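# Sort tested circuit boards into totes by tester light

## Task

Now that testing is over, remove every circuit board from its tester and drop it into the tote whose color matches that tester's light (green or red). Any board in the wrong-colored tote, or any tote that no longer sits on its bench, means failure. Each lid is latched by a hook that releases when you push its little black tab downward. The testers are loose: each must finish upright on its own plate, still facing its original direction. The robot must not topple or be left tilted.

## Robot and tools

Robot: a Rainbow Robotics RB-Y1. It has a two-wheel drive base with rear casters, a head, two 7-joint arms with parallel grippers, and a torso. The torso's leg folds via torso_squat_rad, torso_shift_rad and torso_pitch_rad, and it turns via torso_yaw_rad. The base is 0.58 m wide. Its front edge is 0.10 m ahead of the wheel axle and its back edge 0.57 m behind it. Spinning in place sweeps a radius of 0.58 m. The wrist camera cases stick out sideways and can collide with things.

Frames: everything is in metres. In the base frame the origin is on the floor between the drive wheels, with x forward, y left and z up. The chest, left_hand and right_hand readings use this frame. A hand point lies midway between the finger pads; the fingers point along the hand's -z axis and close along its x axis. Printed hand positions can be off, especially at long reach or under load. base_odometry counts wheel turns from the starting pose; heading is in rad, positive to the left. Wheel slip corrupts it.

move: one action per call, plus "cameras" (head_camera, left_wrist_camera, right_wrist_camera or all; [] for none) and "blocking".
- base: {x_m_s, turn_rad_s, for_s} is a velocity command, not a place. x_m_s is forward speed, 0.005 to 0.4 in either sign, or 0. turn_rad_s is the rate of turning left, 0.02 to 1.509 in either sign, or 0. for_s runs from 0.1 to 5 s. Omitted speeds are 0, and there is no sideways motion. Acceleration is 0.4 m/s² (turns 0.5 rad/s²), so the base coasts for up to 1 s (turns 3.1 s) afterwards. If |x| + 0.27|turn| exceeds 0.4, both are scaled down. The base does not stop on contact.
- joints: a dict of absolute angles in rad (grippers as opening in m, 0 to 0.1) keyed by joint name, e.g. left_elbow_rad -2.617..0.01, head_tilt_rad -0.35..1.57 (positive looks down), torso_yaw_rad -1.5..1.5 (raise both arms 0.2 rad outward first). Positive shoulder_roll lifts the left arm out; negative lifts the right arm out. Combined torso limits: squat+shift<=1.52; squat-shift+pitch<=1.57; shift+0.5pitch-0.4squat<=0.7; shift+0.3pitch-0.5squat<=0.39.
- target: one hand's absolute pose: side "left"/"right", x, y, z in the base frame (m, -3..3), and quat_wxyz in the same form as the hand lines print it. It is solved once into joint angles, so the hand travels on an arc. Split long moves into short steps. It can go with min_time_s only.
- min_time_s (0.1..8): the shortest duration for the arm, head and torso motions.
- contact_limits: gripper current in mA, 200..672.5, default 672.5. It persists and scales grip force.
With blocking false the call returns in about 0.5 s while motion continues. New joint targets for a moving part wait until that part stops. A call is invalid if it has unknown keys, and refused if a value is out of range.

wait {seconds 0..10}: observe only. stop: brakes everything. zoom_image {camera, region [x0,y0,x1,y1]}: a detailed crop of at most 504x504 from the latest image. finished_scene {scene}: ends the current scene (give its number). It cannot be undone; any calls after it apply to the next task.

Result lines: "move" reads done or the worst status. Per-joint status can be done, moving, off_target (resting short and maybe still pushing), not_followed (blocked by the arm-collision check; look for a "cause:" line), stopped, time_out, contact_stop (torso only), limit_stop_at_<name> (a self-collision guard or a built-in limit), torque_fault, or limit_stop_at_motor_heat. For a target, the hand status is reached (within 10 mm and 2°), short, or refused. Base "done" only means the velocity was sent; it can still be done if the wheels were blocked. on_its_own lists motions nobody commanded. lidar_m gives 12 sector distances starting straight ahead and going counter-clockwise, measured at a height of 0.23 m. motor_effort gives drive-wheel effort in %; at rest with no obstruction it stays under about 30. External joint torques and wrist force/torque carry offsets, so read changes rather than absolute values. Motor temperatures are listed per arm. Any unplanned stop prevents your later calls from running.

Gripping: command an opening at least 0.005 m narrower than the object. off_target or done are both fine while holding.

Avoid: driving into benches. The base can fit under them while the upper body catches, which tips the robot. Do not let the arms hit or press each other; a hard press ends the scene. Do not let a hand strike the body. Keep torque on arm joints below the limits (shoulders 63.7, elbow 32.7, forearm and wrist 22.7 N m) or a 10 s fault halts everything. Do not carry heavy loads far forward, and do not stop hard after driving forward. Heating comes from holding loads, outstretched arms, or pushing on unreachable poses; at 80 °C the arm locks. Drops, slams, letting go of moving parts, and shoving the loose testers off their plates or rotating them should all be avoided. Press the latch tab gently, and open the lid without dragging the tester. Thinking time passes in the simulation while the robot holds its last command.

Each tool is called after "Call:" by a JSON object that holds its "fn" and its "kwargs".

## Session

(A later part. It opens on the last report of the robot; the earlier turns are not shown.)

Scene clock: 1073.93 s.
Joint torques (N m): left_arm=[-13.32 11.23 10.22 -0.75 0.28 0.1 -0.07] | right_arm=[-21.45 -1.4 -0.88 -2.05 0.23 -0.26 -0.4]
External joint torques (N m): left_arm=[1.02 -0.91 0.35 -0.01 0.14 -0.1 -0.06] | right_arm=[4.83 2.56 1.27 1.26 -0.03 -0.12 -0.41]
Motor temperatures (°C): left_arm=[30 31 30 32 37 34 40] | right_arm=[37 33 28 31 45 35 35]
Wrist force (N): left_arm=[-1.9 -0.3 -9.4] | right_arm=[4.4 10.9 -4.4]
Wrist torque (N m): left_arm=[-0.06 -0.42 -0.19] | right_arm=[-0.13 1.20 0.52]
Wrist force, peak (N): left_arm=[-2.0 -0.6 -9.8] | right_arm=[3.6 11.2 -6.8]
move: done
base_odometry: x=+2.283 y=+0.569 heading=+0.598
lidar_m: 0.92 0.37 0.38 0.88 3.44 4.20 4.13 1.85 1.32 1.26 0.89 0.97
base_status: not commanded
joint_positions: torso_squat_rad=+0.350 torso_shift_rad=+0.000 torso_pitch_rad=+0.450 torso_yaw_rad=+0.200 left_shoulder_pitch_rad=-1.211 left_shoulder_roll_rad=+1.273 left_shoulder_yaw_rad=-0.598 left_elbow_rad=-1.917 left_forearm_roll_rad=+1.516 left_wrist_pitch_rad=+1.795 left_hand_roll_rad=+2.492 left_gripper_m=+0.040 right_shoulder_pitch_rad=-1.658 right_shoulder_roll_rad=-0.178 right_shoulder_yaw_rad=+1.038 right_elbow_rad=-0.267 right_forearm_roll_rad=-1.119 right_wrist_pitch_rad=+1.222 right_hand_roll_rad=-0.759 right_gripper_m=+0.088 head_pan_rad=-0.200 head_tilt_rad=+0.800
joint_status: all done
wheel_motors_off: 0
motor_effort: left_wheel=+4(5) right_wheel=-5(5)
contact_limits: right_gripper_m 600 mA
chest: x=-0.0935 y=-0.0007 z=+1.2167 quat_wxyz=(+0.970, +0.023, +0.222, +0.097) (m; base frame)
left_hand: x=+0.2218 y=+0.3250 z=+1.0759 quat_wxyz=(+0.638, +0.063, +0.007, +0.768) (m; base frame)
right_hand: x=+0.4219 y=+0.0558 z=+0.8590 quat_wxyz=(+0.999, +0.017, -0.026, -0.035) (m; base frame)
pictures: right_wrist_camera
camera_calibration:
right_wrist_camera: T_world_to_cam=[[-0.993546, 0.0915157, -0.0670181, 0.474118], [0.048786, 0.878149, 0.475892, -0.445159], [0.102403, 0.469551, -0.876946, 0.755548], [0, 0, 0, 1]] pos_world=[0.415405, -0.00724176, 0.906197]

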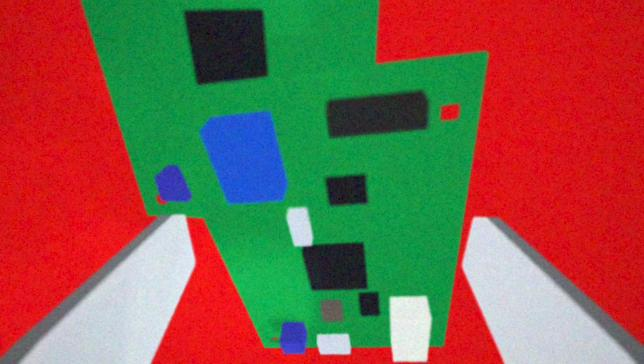

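Call:
{"fn": "move", "kwargs": {"target": {"side":"right","x":0.421,"y":0.053,"z":0.9,"quat_wxyz":[0.9994,0,0,-0.035]}, "min_time_s": 1.5, "cameras": []}}

Call:
{"fn": "move", "kwargs": {"target": {"side":"right","x":0.415,"y":0.04,"z":1.0,"quat_wxyz":[0.9994,0,0,-0.035]}, "cameras": ["head_camera"]}}

Call:
{"fn": "move", "kwargs": {"target": {"side":"right","x":0.35,"y":-0.05,"z":1.12,"quat_wxyz":[0.9994,0,0,-0.035]}, "cameras": ["head_camera"]}}

Call:
{"fn": "move", "kwargs": {"joints": {"torso_pitch_rad":0.2}, "cameras": ["head_camera","right_wrist_camera"]}}

Scene clock: 1082.97 s.
Joint torques (N m): left_arm=[-13.17 11.28 10.37 -0.64 0.31 0.17 -0.09] | right_arm=[-26.1 -5.38 -3.74 -3.26 -0.33 0.18 0.36]
External joint torques (N m): left_arm=[1.17 -0.87 0.49 0.09 0.17 -0.03 -0.08] | right_arm=[0.76 -0.77 -1.48 0.06 -0.58 0.19 0.36]
Motor temperatures (°C): left_arm=[30 31 30 32 37 34 40] | right_arm=[37 33 28 31 45 35 35]
Wrist force (N): left_arm=[-2.1 -0.7 -9.2] | right_arm=[2.1 10.8 -13.4]
Wrist torque (N m): left_arm=[-0.01 -0.45 -0.19] | right_arm=[-0.06 0.82 0.52]
Wrist force, peak (N): left_arm=[-1.8 -0.7 -9.8] | right_arm=[2.4 11.2 -13.7]
move: done
base_odometry: x=+2.283 y=+0.569 heading=+0.598
lidar_m: 0.92 0.36 0.39 0.89 3.45 4.20 4.12 1.84 1.32 1.26 0.89 0.96
base_status: not commanded
joint_positions: torso_squat_rad=+0.350 torso_shift_rad=+0.000 torso_pitch_rad=+0.450 torso_yaw_rad=+0.200 left_shoulder_pitch_rad=-1.211 left_shoulder_roll_rad=+1.273 left_shoulder_yaw_rad=-0.598 left_elbow_rad=-1.917 left_forearm_roll_rad=+1.516 left_wrist_pitch_rad=+1.795 left_hand_roll_rad=+2.492 left_gripper_m=+0.040 right_shoulder_pitch_rad=-1.737 right_shoulder_roll_rad=-0.196 right_shoulder_yaw_rad=+1.020 right_elbow_rad=-0.275 right_forearm_roll_rad=-1.144 right_wrist_pitch_rad=+1.367 right_hand_roll_rad=-0.753 right_gripper_m=+0.088 head_pan_rad=-0.200 head_tilt_rad=+0.800
joint_status: all done
wheel_motors_off: 0
motor_effort: left_wheel=+3(5) right_wheel=-3(5)
contact_limits: right_gripper_m 600 mA
chest: x=-0.0935 y=-0.0007 z=+1.2167 quat_wxyz=(+0.970, +0.023, +0.222, +0.097) (m; base frame)
left_hand: x=+0.2218 y=+0.3250 z=+1.0759 quat_wxyz=(+0.638, +0.063, +0.007, +0.768) (m; base frame)
right_hand: x=+0.4211 y=+0.0532 z=+0.8998 quat_wxyz=(+0.999, -0.001, +0.001, -0.035) (m; base frame)
right_hand_status: reached (checked arc, planned for 1.5 s): 0 mm and 0.1 deg off.
pictures: none
No camera images: "cameras" was empty.

Scene clock: 1084.53 s.
Joint torques (N m): left_arm=[-13.35 11.23 10.38 -0.7 0.32 0.23 -0.1] | right_arm=[-24.67 -4.12 -7.33 -3.36 -0.12 -0.25 0.02]
External joint torques (N m): left_arm=[0.99 -0.92 0.5 0.04 0.17 0.03 -0.1] | right_arm=[2.19 1.42 -0.41 0.21 -0.35 -0.27 0.02]
Motor temperatures (°C): left_arm=[30 31 30 32 37 34 40] | right_arm=[37 33 28 31 45 35 35]
Wrist force (N): left_arm=[-1.9 -0.3 -9.4] | right_arm=[1.9 10.9 -13.5]
Wrist torque (N m): left_arm=[-0.05 -0.43 -0.19] | right_arm=[-0.07 0.81 0.51]
Wrist force, peak (N): left_arm=[-1.8 -0.7 -9.9] | right_arm=[1.8 11.4 -13.9]
move: done
base_odometry: x=+2.283 y=+0.569 heading=+0.598
lidar_m: 0.92 0.35 0.39 0.89 3.46 4.20 4.13 1.86 1.33 1.26 0.88 0.96
base_status: not commanded
joint_positions: torso_squat_rad=+0.350 torso_shift_rad=+0.000 torso_pitch_rad=+0.450 torso_yaw_rad=+0.200 left_shoulder_pitch_rad=-1.211 left_shoulder_roll_rad=+1.273 left_shoulder_yaw_rad=-0.598 left_elbow_rad=-1.917 left_forearm_roll_rad=+1.516 left_wrist_pitch_rad=+1.795 left_hand_roll_rad=+2.492 left_gripper_m=+0.040 right_shoulder_pitch_rad=-1.754 right_shoulder_roll_rad=-0.482 right_shoulder_yaw_rad=+0.967 right_elbow_rad=-0.875 right_forearm_roll_rad=-1.186 right_wrist_pitch_rad=+1.684 right_hand_roll_rad=-1.021 right_gripper_m=+0.088 head_pan_rad=-0.200 head_tilt_rad=+0.800
joint_status: all done
wheel_motors_off: 0
motor_effort: left_wheel=+4(5) right_wheel=-3(6)
contact_limits: right_gripper_m 600 mA
chest: x=-0.0935 y=-0.0007 z=+1.2167 quat_wxyz=(+0.970, +0.023, +0.222, +0.097) (m; base frame)
left_hand: x=+0.2218 y=+0.3250 z=+1.0759 quat_wxyz=(+0.638, +0.063, +0.007, +0.768) (m; base frame)
right_hand: x=+0.4143 y=+0.0397 z=+1.0005 quat_wxyz=(+0.999, -0.003, +0.006, -0.034) (m; base frame)
right_hand_status: reached (checked arc, planned for 0.9 s): 1 mm and 0.8 deg off.
pictures: head_camera
camera_calibration:
head_camera: T_world_to_cam=[[0.0413841, -0.998748, 0.0280942, -0.0376867], [-0.934744, -0.0486329, -0.351979, 0.559506], [0.352904, -0.0116946, -0.935586, 1.23259], [0, 0, 0, 1]] pos_world=[0.0895694, 0.00398548, 1.35118]

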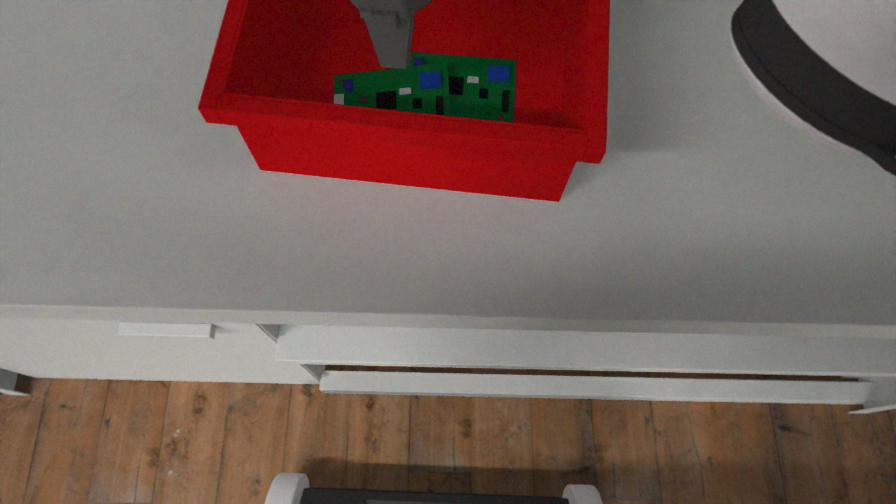

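Scene clock: 1086.20 s.
Joint torques (N m): left_arm=[-13.1 11.31 10.27 -0.7 0.35 0.19 -0.08] | right_arm=[-21 -4.48 -10.07 -0.65 0.24 -0.18 0.09]
External joint torques (N m): left_arm=[1.24 -0.83 0.4 0.04 0.21 -0.01 -0.07] | right_arm=[1.39 1.58 0.1 0.06 0.03 -0.18 0.09]
Motor temperatures (°C): left_arm=[30 31 30 32 37 34 40] | right_arm=[37 33 28 31 45 35 35]
Wrist force (N): left_arm=[-1.9 -0.6 -9.2] | right_arm=[1.8 10.9 -13.7]
Wrist torque (N m): left_arm=[-0.03 -0.43 -0.20] | right_arm=[-0.08 0.81 0.52]
Wrist force, peak (N): left_arm=[-1.9 -0.6 -9.8] | right_arm=[1.7 11.2 -14.4]
move: done
base_odometry: x=+2.283 y=+0.569 heading=+0.598
lidar_m: 0.92 0.37 0.39 0.89 3.45 4.20 4.12 1.85 1.32 1.26 0.89 0.96
base_status: not commanded
joint_positions: torso_squat_rad=+0.350 torso_shift_rad=+0.000 torso_pitch_rad=+0.450 torso_yaw_rad=+0.200 left_shoulder_pitch_rad=-1.211 left_shoulder_roll_rad=+1.273 left_shoulder_yaw_rad=-0.598 left_elbow_rad=-1.917 left_forearm_roll_rad=+1.516 left_wrist_pitch_rad=+1.795 left_hand_roll_rad=+2.492 left_gripper_m=+0.040 right_shoulder_pitch_rad=-1.812 right_shoulder_roll_rad=-0.967 right_shoulder_yaw_rad=+0.939 right_elbow_rad=-1.613 right_forearm_roll_rad=-1.547 right_wrist_pitch_rad=+1.896 right_hand_roll_rad=-1.357 right_gripper_m=+0.088 head_pan_rad=-0.200 head_tilt_rad=+0.800
joint_status: all done
wheel_motors_off: 0
motor_effort: left_wheel=+3(4) right_wheel=-3(5)
contact_limits: right_gripper_m 600 mA
chest: x=-0.0935 y=-0.0007 z=+1.2167 quat_wxyz=(+0.970, +0.023, +0.222, +0.097) (m; base frame)
left_hand: x=+0.2218 y=+0.3250 z=+1.0759 quat_wxyz=(+0.638, +0.063, +0.007, +0.768) (m; base frame)
right_hand: x=+0.3501 y=-0.0501 z=+1.1201 quat_wxyz=(+0.999, +0.000, +0.000, -0.035) (m; base frame)
right_hand_status: reached (checked arc, planned for 1.1 s): 0 mm and 0.0 deg off.
pictures: head_camera
camera_calibration:
head_camera: T_world_to_cam=[[0.0413785, -0.998748, 0.0281178, -0.0377056], [-0.934747, -0.048636, -0.35197, 0.559492], [0.352897, -0.011719, -0.935589, 1.23259], [0, 0, 0, 1]] pos_world=[0.0895669, 0.00399778, 1.35118]

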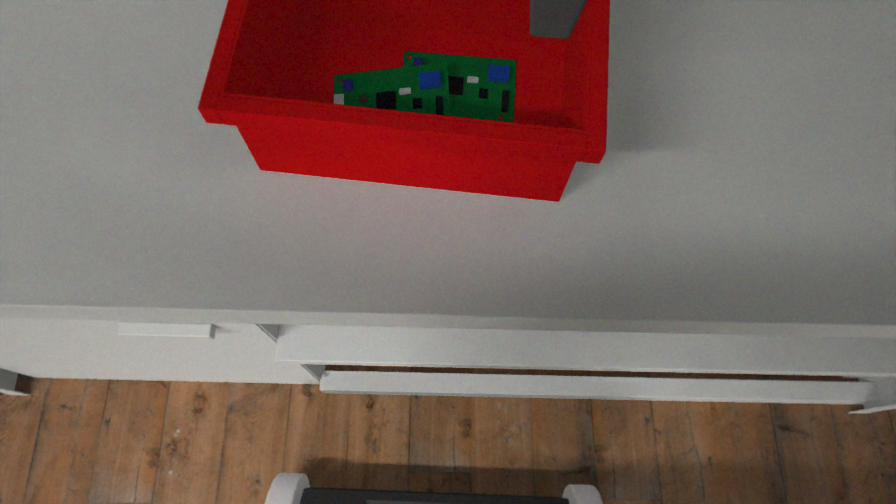

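Scene clock: 1087.80 s.
Joint torques (N m): left_arm=[-14.71 9.42 10.31 0.41 0.05 -0.14 -0.04] | right_arm=[-19.65 -5.17 -9.45 1.12 0.54 -0.31 0.16]
External joint torques (N m): left_arm=[0.91 -0.82 0.38 -0.02 0.23 0.03 -0.04] | right_arm=[1.72 1.37 0.38 -0.06 -0.13 -0.17 0.14]
Motor temperatures (°C): left_arm=[30 31 30 32 37 34 40] | right_arm=[37 33 28 31 45 35 35]
Wrist force (N): left_arm=[-1.3 1.2 -9.2] | right_arm=[0.8 10.6 -13.4]
Wrist torque (N m): left_arm=[-0.15 -0.37 -0.18] | right_arm=[-0.07 0.80 0.51]
Wrist force, peak (N): left_arm=[-2.1 -0.4 -9.8] | right_arm=[1.9 11.0 -14.0]
move: done
base_odometry: x=+2.283 y=+0.569 heading=+0.598
lidar_m: 0.93 0.37 0.38 0.88 3.45 4.20 4.13 1.85 1.32 1.26 0.89 0.97
base_status: not commanded
joint_positions: torso_squat_rad=+0.350 torso_shift_rad=+0.000 torso_pitch_rad=+0.200 torso_yaw_rad=+0.200 left_shoulder_pitch_rad=-1.211 left_shoulder_roll_rad=+1.273 left_shoulder_yaw_rad=-0.598 left_elbow_rad=-1.917 left_forearm_roll_rad=+1.516 left_wrist_pitch_rad=+1.795 left_hand_roll_rad=+2.492 left_gripper_m=+0.040 right_shoulder_pitch_rad=-1.812 right_shoulder_roll_rad=-0.967 right_shoulder_yaw_rad=+0.939 right_elbow_rad=-1.613 right_forearm_roll_rad=-1.547 right_wrist_pitch_rad=+1.896 right_hand_roll_rad=-1.357 right_gripper_m=+0.088 head_pan_rad=-0.200 head_tilt_rad=+0.800
joint_status: all done
wheel_motors_off: 0
motor_effort: left_wheel=+2(5) right_wheel=-4(5)
contact_limits: right_gripper_m 600 mA
chest: x=-0.1667 y=-0.0008 z=+1.2413 quat_wxyz=(+0.990, +0.010, +0.099, +0.099) (m; base frame)
left_hand: x=+0.1738 y=+0.3249 z=+1.1829 quat_wxyz=(+0.633, -0.033, -0.073, +0.770) (m; base frame)
right_hand: x=+0.2870 y=-0.0501 z=+1.2575 quat_wxyz=(+0.992, +0.004, -0.125, -0.035) (m; base frame)
pictures: head_camera, right_wrist_camera
camera_calibration:
head_camera: T_world_to_cam=[[0.0329614, -0.998754, 0.0374608, -0.0483887], [-0.818599, -0.048482, -0.572315, 0.792667], [0.573419, -0.0118011, -0.819178, 1.17368], [0, 0, 0, 1]] pos_world=[-0.0225399, 0.00395239, 1.41692]
right_wrist_camera: T_world_to_cam=[[-0.960528, 0.0905399, -0.263036, 0.613477], [-0.038633, 0.892974, 0.448448, -0.474844], [0.275486, 0.440909, -0.854229, 1.08894], [0, 0, 0, 1]] pos_world=[0.27093, -0.111643, 1.30451]

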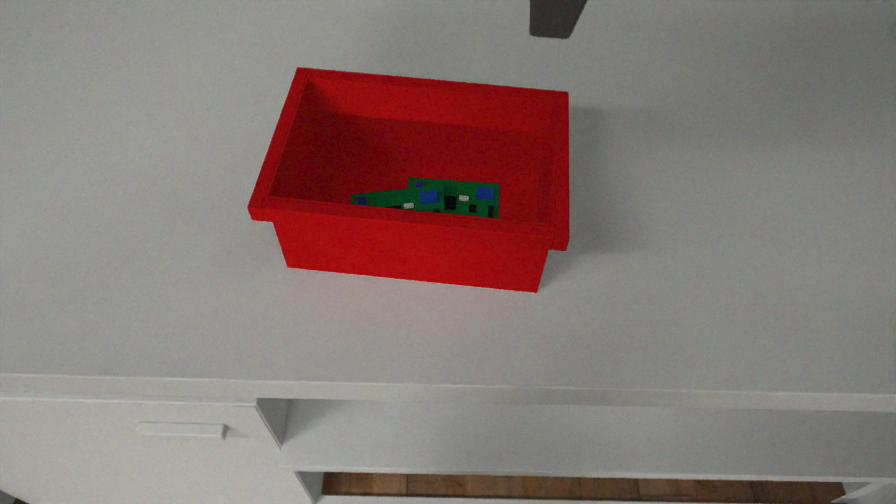

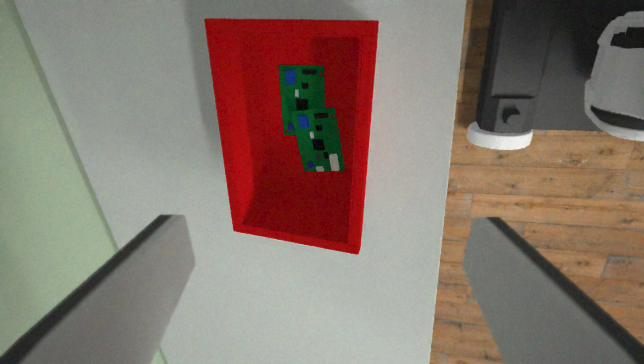

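Call:
{"fn": "move", "kwargs": {"joints": {"torso_pitch_rad":0}, "cameras": []}}

Call:
{"fn": "move", "kwargs": {"base": {"x_m_s":-0.2,"for_s":1.5}, "cameras": ["head_camera"]}}

Call:
{"fn": "finished_scene", "kwargs": {"scene": 2, "done": true}}

Scene clock: 1106.23 s.
Joint torques (N m): left_arm=[-14.8 7.48 9.8 1.24 -0.16 -0.47 -0.14] | right_arm=[-18.1 -5.38 -8.88 2.57 0.78 -0.29 0.12]
External joint torques (N m): left_arm=[1.15 -0.78 0.29 -0.11 0.28 -0.01 -0.14] | right_arm=[1.48 1.24 0.22 -0.08 -0.23 -0.04 0.09]
Motor temperatures (°C): left_arm=[30 31 30 32 37 34 40] | right_arm=[37 34 28 31 45 35 35]
Wrist force (N): left_arm=[-1.4 1.9 -8.9] | right_arm=[-0.8 10.7 -12.6]
Wrist torque (N m): left_arm=[-0.14 -0.38 -0.19] | right_arm=[-0.08 0.66 0.52]
Wrist force, peak (N): left_arm=[-1.6 0.9 -9.8] | right_arm=[0.4 10.9 -13.7]
move: done
base_odometry: x=+2.283 y=+0.569 heading=+0.598
lidar_m: 0.92 0.37 0.39 0.88 3.45 4.21 4.12 1.85 1.33 1.26 0.89 0.97
base_status: not commanded
joint_positions: torso_squat_rad=+0.350 torso_shift_rad=+0.000 torso_pitch_rad=+0.000 torso_yaw_rad=+0.200 left_shoulder_pitch_rad=-1.211 left_shoulder_roll_rad=+1.273 left_shoulder_yaw_rad=-0.598 left_elbow_rad=-1.917 left_forearm_roll_rad=+1.516 left_wrist_pitch_rad=+1.795 left_hand_roll_rad=+2.492 left_gripper_m=+0.040 right_shoulder_pitch_rad=-1.812 right_shoulder_roll_rad=-0.967 right_shoulder_yaw_rad=+0.939 right_elbow_rad=-1.613 right_forearm_roll_rad=-1.547 right_wrist_pitch_rad=+1.896 right_hand_roll_rad=-1.357 right_gripper_m=+0.088 head_pan_rad=-0.200 head_tilt_rad=+0.800
joint_status: all done
wheel_motors_off: 0
motor_effort: left_wheel=+3(4) right_wheel=-2(5)
contact_limits: right_gripper_m 600 mA
chest: x=-0.2281 y=-0.0008 z=+1.2475 quat_wxyz=(+0.995, +0.000, +0.000, +0.100) (m; base frame)
left_hand: x=+0.1172 y=+0.3249 z=+1.2578 quat_wxyz=(+0.623, -0.109, -0.136, +0.762) (m; base frame)
right_hand: x=+0.2133 y=-0.0502 z=+1.3535 quat_wxyz=(+0.974, +0.008, -0.223, -0.034) (m; base frame)
pictures: none
No camera images: "cameras" was empty.

Scene clock: 1108.70 s.
Joint torques (N m): left_arm=[-14.73 7.66 9.92 1.34 -0.24 -0.38 -0.07] | right_arm=[-18.31 -5.22 -9.07 2.41 0.79 -0.34 0.07]
External joint torques (N m): left_arm=[1.21 -0.59 0.4 -0.02 0.2 0.07 -0.07] | right_arm=[1.27 1.4 0.03 -0.25 -0.22 -0.09 0.05]
Motor temperatures (°C): left_arm=[30 31 30 32 37 34 40] | right_arm=[37 34 29 31 45 35 35]
Wrist force (N): left_arm=[-1.4 2.3 -9.0] | right_arm=[-0.8 10.3 -12.9]
Wrist torque (N m): left_arm=[-0.18 -0.38 -0.20] | right_arm=[-0.02 0.67 0.51]
Wrist force, peak (N): left_arm=[-1.6 2.0 -9.3] | right_arm=[-0.6 10.9 -13.1]
move: done
base_odometry: x=+2.035 y=+0.400 heading=+0.599
lidar_m: 0.98 0.62 0.81 2.41 3.47 3.90 3.82 1.85 1.32 1.27 1.01 1.25
base_status: done (sent for 1.5 of 1.5 s)
joint_positions: torso_squat_rad=+0.350 torso_shift_rad=+0.000 torso_pitch_rad=+0.000 torso_yaw_rad=+0.200 left_shoulder_pitch_rad=-1.211 left_shoulder_roll_rad=+1.273 left_shoulder_yaw_rad=-0.598 left_elbow_rad=-1.917 left_forearm_roll_rad=+1.516 left_wrist_pitch_rad=+1.795 left_hand_roll_rad=+2.492 left_gripper_m=+0.040 right_shoulder_pitch_rad=-1.812 right_shoulder_roll_rad=-0.967 right_shoulder_yaw_rad=+0.939 right_elbow_rad=-1.613 right_forearm_roll_rad=-1.547 right_wrist_pitch_rad=+1.896 right_hand_roll_rad=-1.357 right_gripper_m=+0.088 head_pan_rad=-0.200 head_tilt_rad=+0.800
joint_status: not commanded
wheel_motors_off: 0
motor_effort: left_wheel=+0(21) right_wheel=-2(24)
contact_limits: right_gripper_m 600 mA
chest: x=-0.2281 y=-0.0008 z=+1.2475 quat_wxyz=(+0.995, +0.000, +0.000, +0.100) (m; base frame)
left_hand: x=+0.1172 y=+0.3249 z=+1.2578 quat_wxyz=(+0.623, -0.109, -0.136, +0.762) (m; base frame)
right_hand: x=+0.2134 y=-0.0502 z=+1.3535 quat_wxyz=(+0.974, +0.008, -0.223, -0.034) (m; base frame)
pictures: head_camera
camera_calibration:
head_camera: T_world_to_cam=[[0.0247328, -0.998758, 0.0432464, -0.0556931], [-0.688652, -0.0483801, -0.723476, 0.964119], [0.72467, -0.0118881, -0.688993, 1.08604], [0, 0, 0, 1]] pos_world=[-0.121702, 0.00393119, 1.4482]

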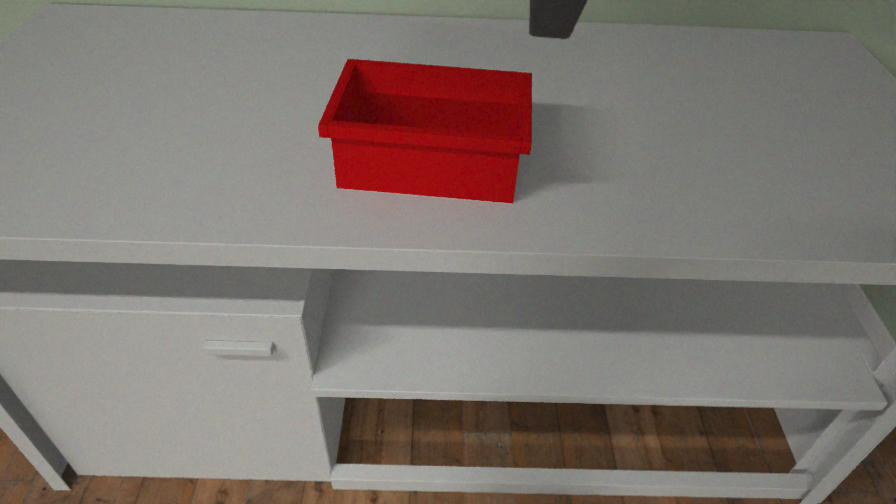

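The scene is finished: the task was done.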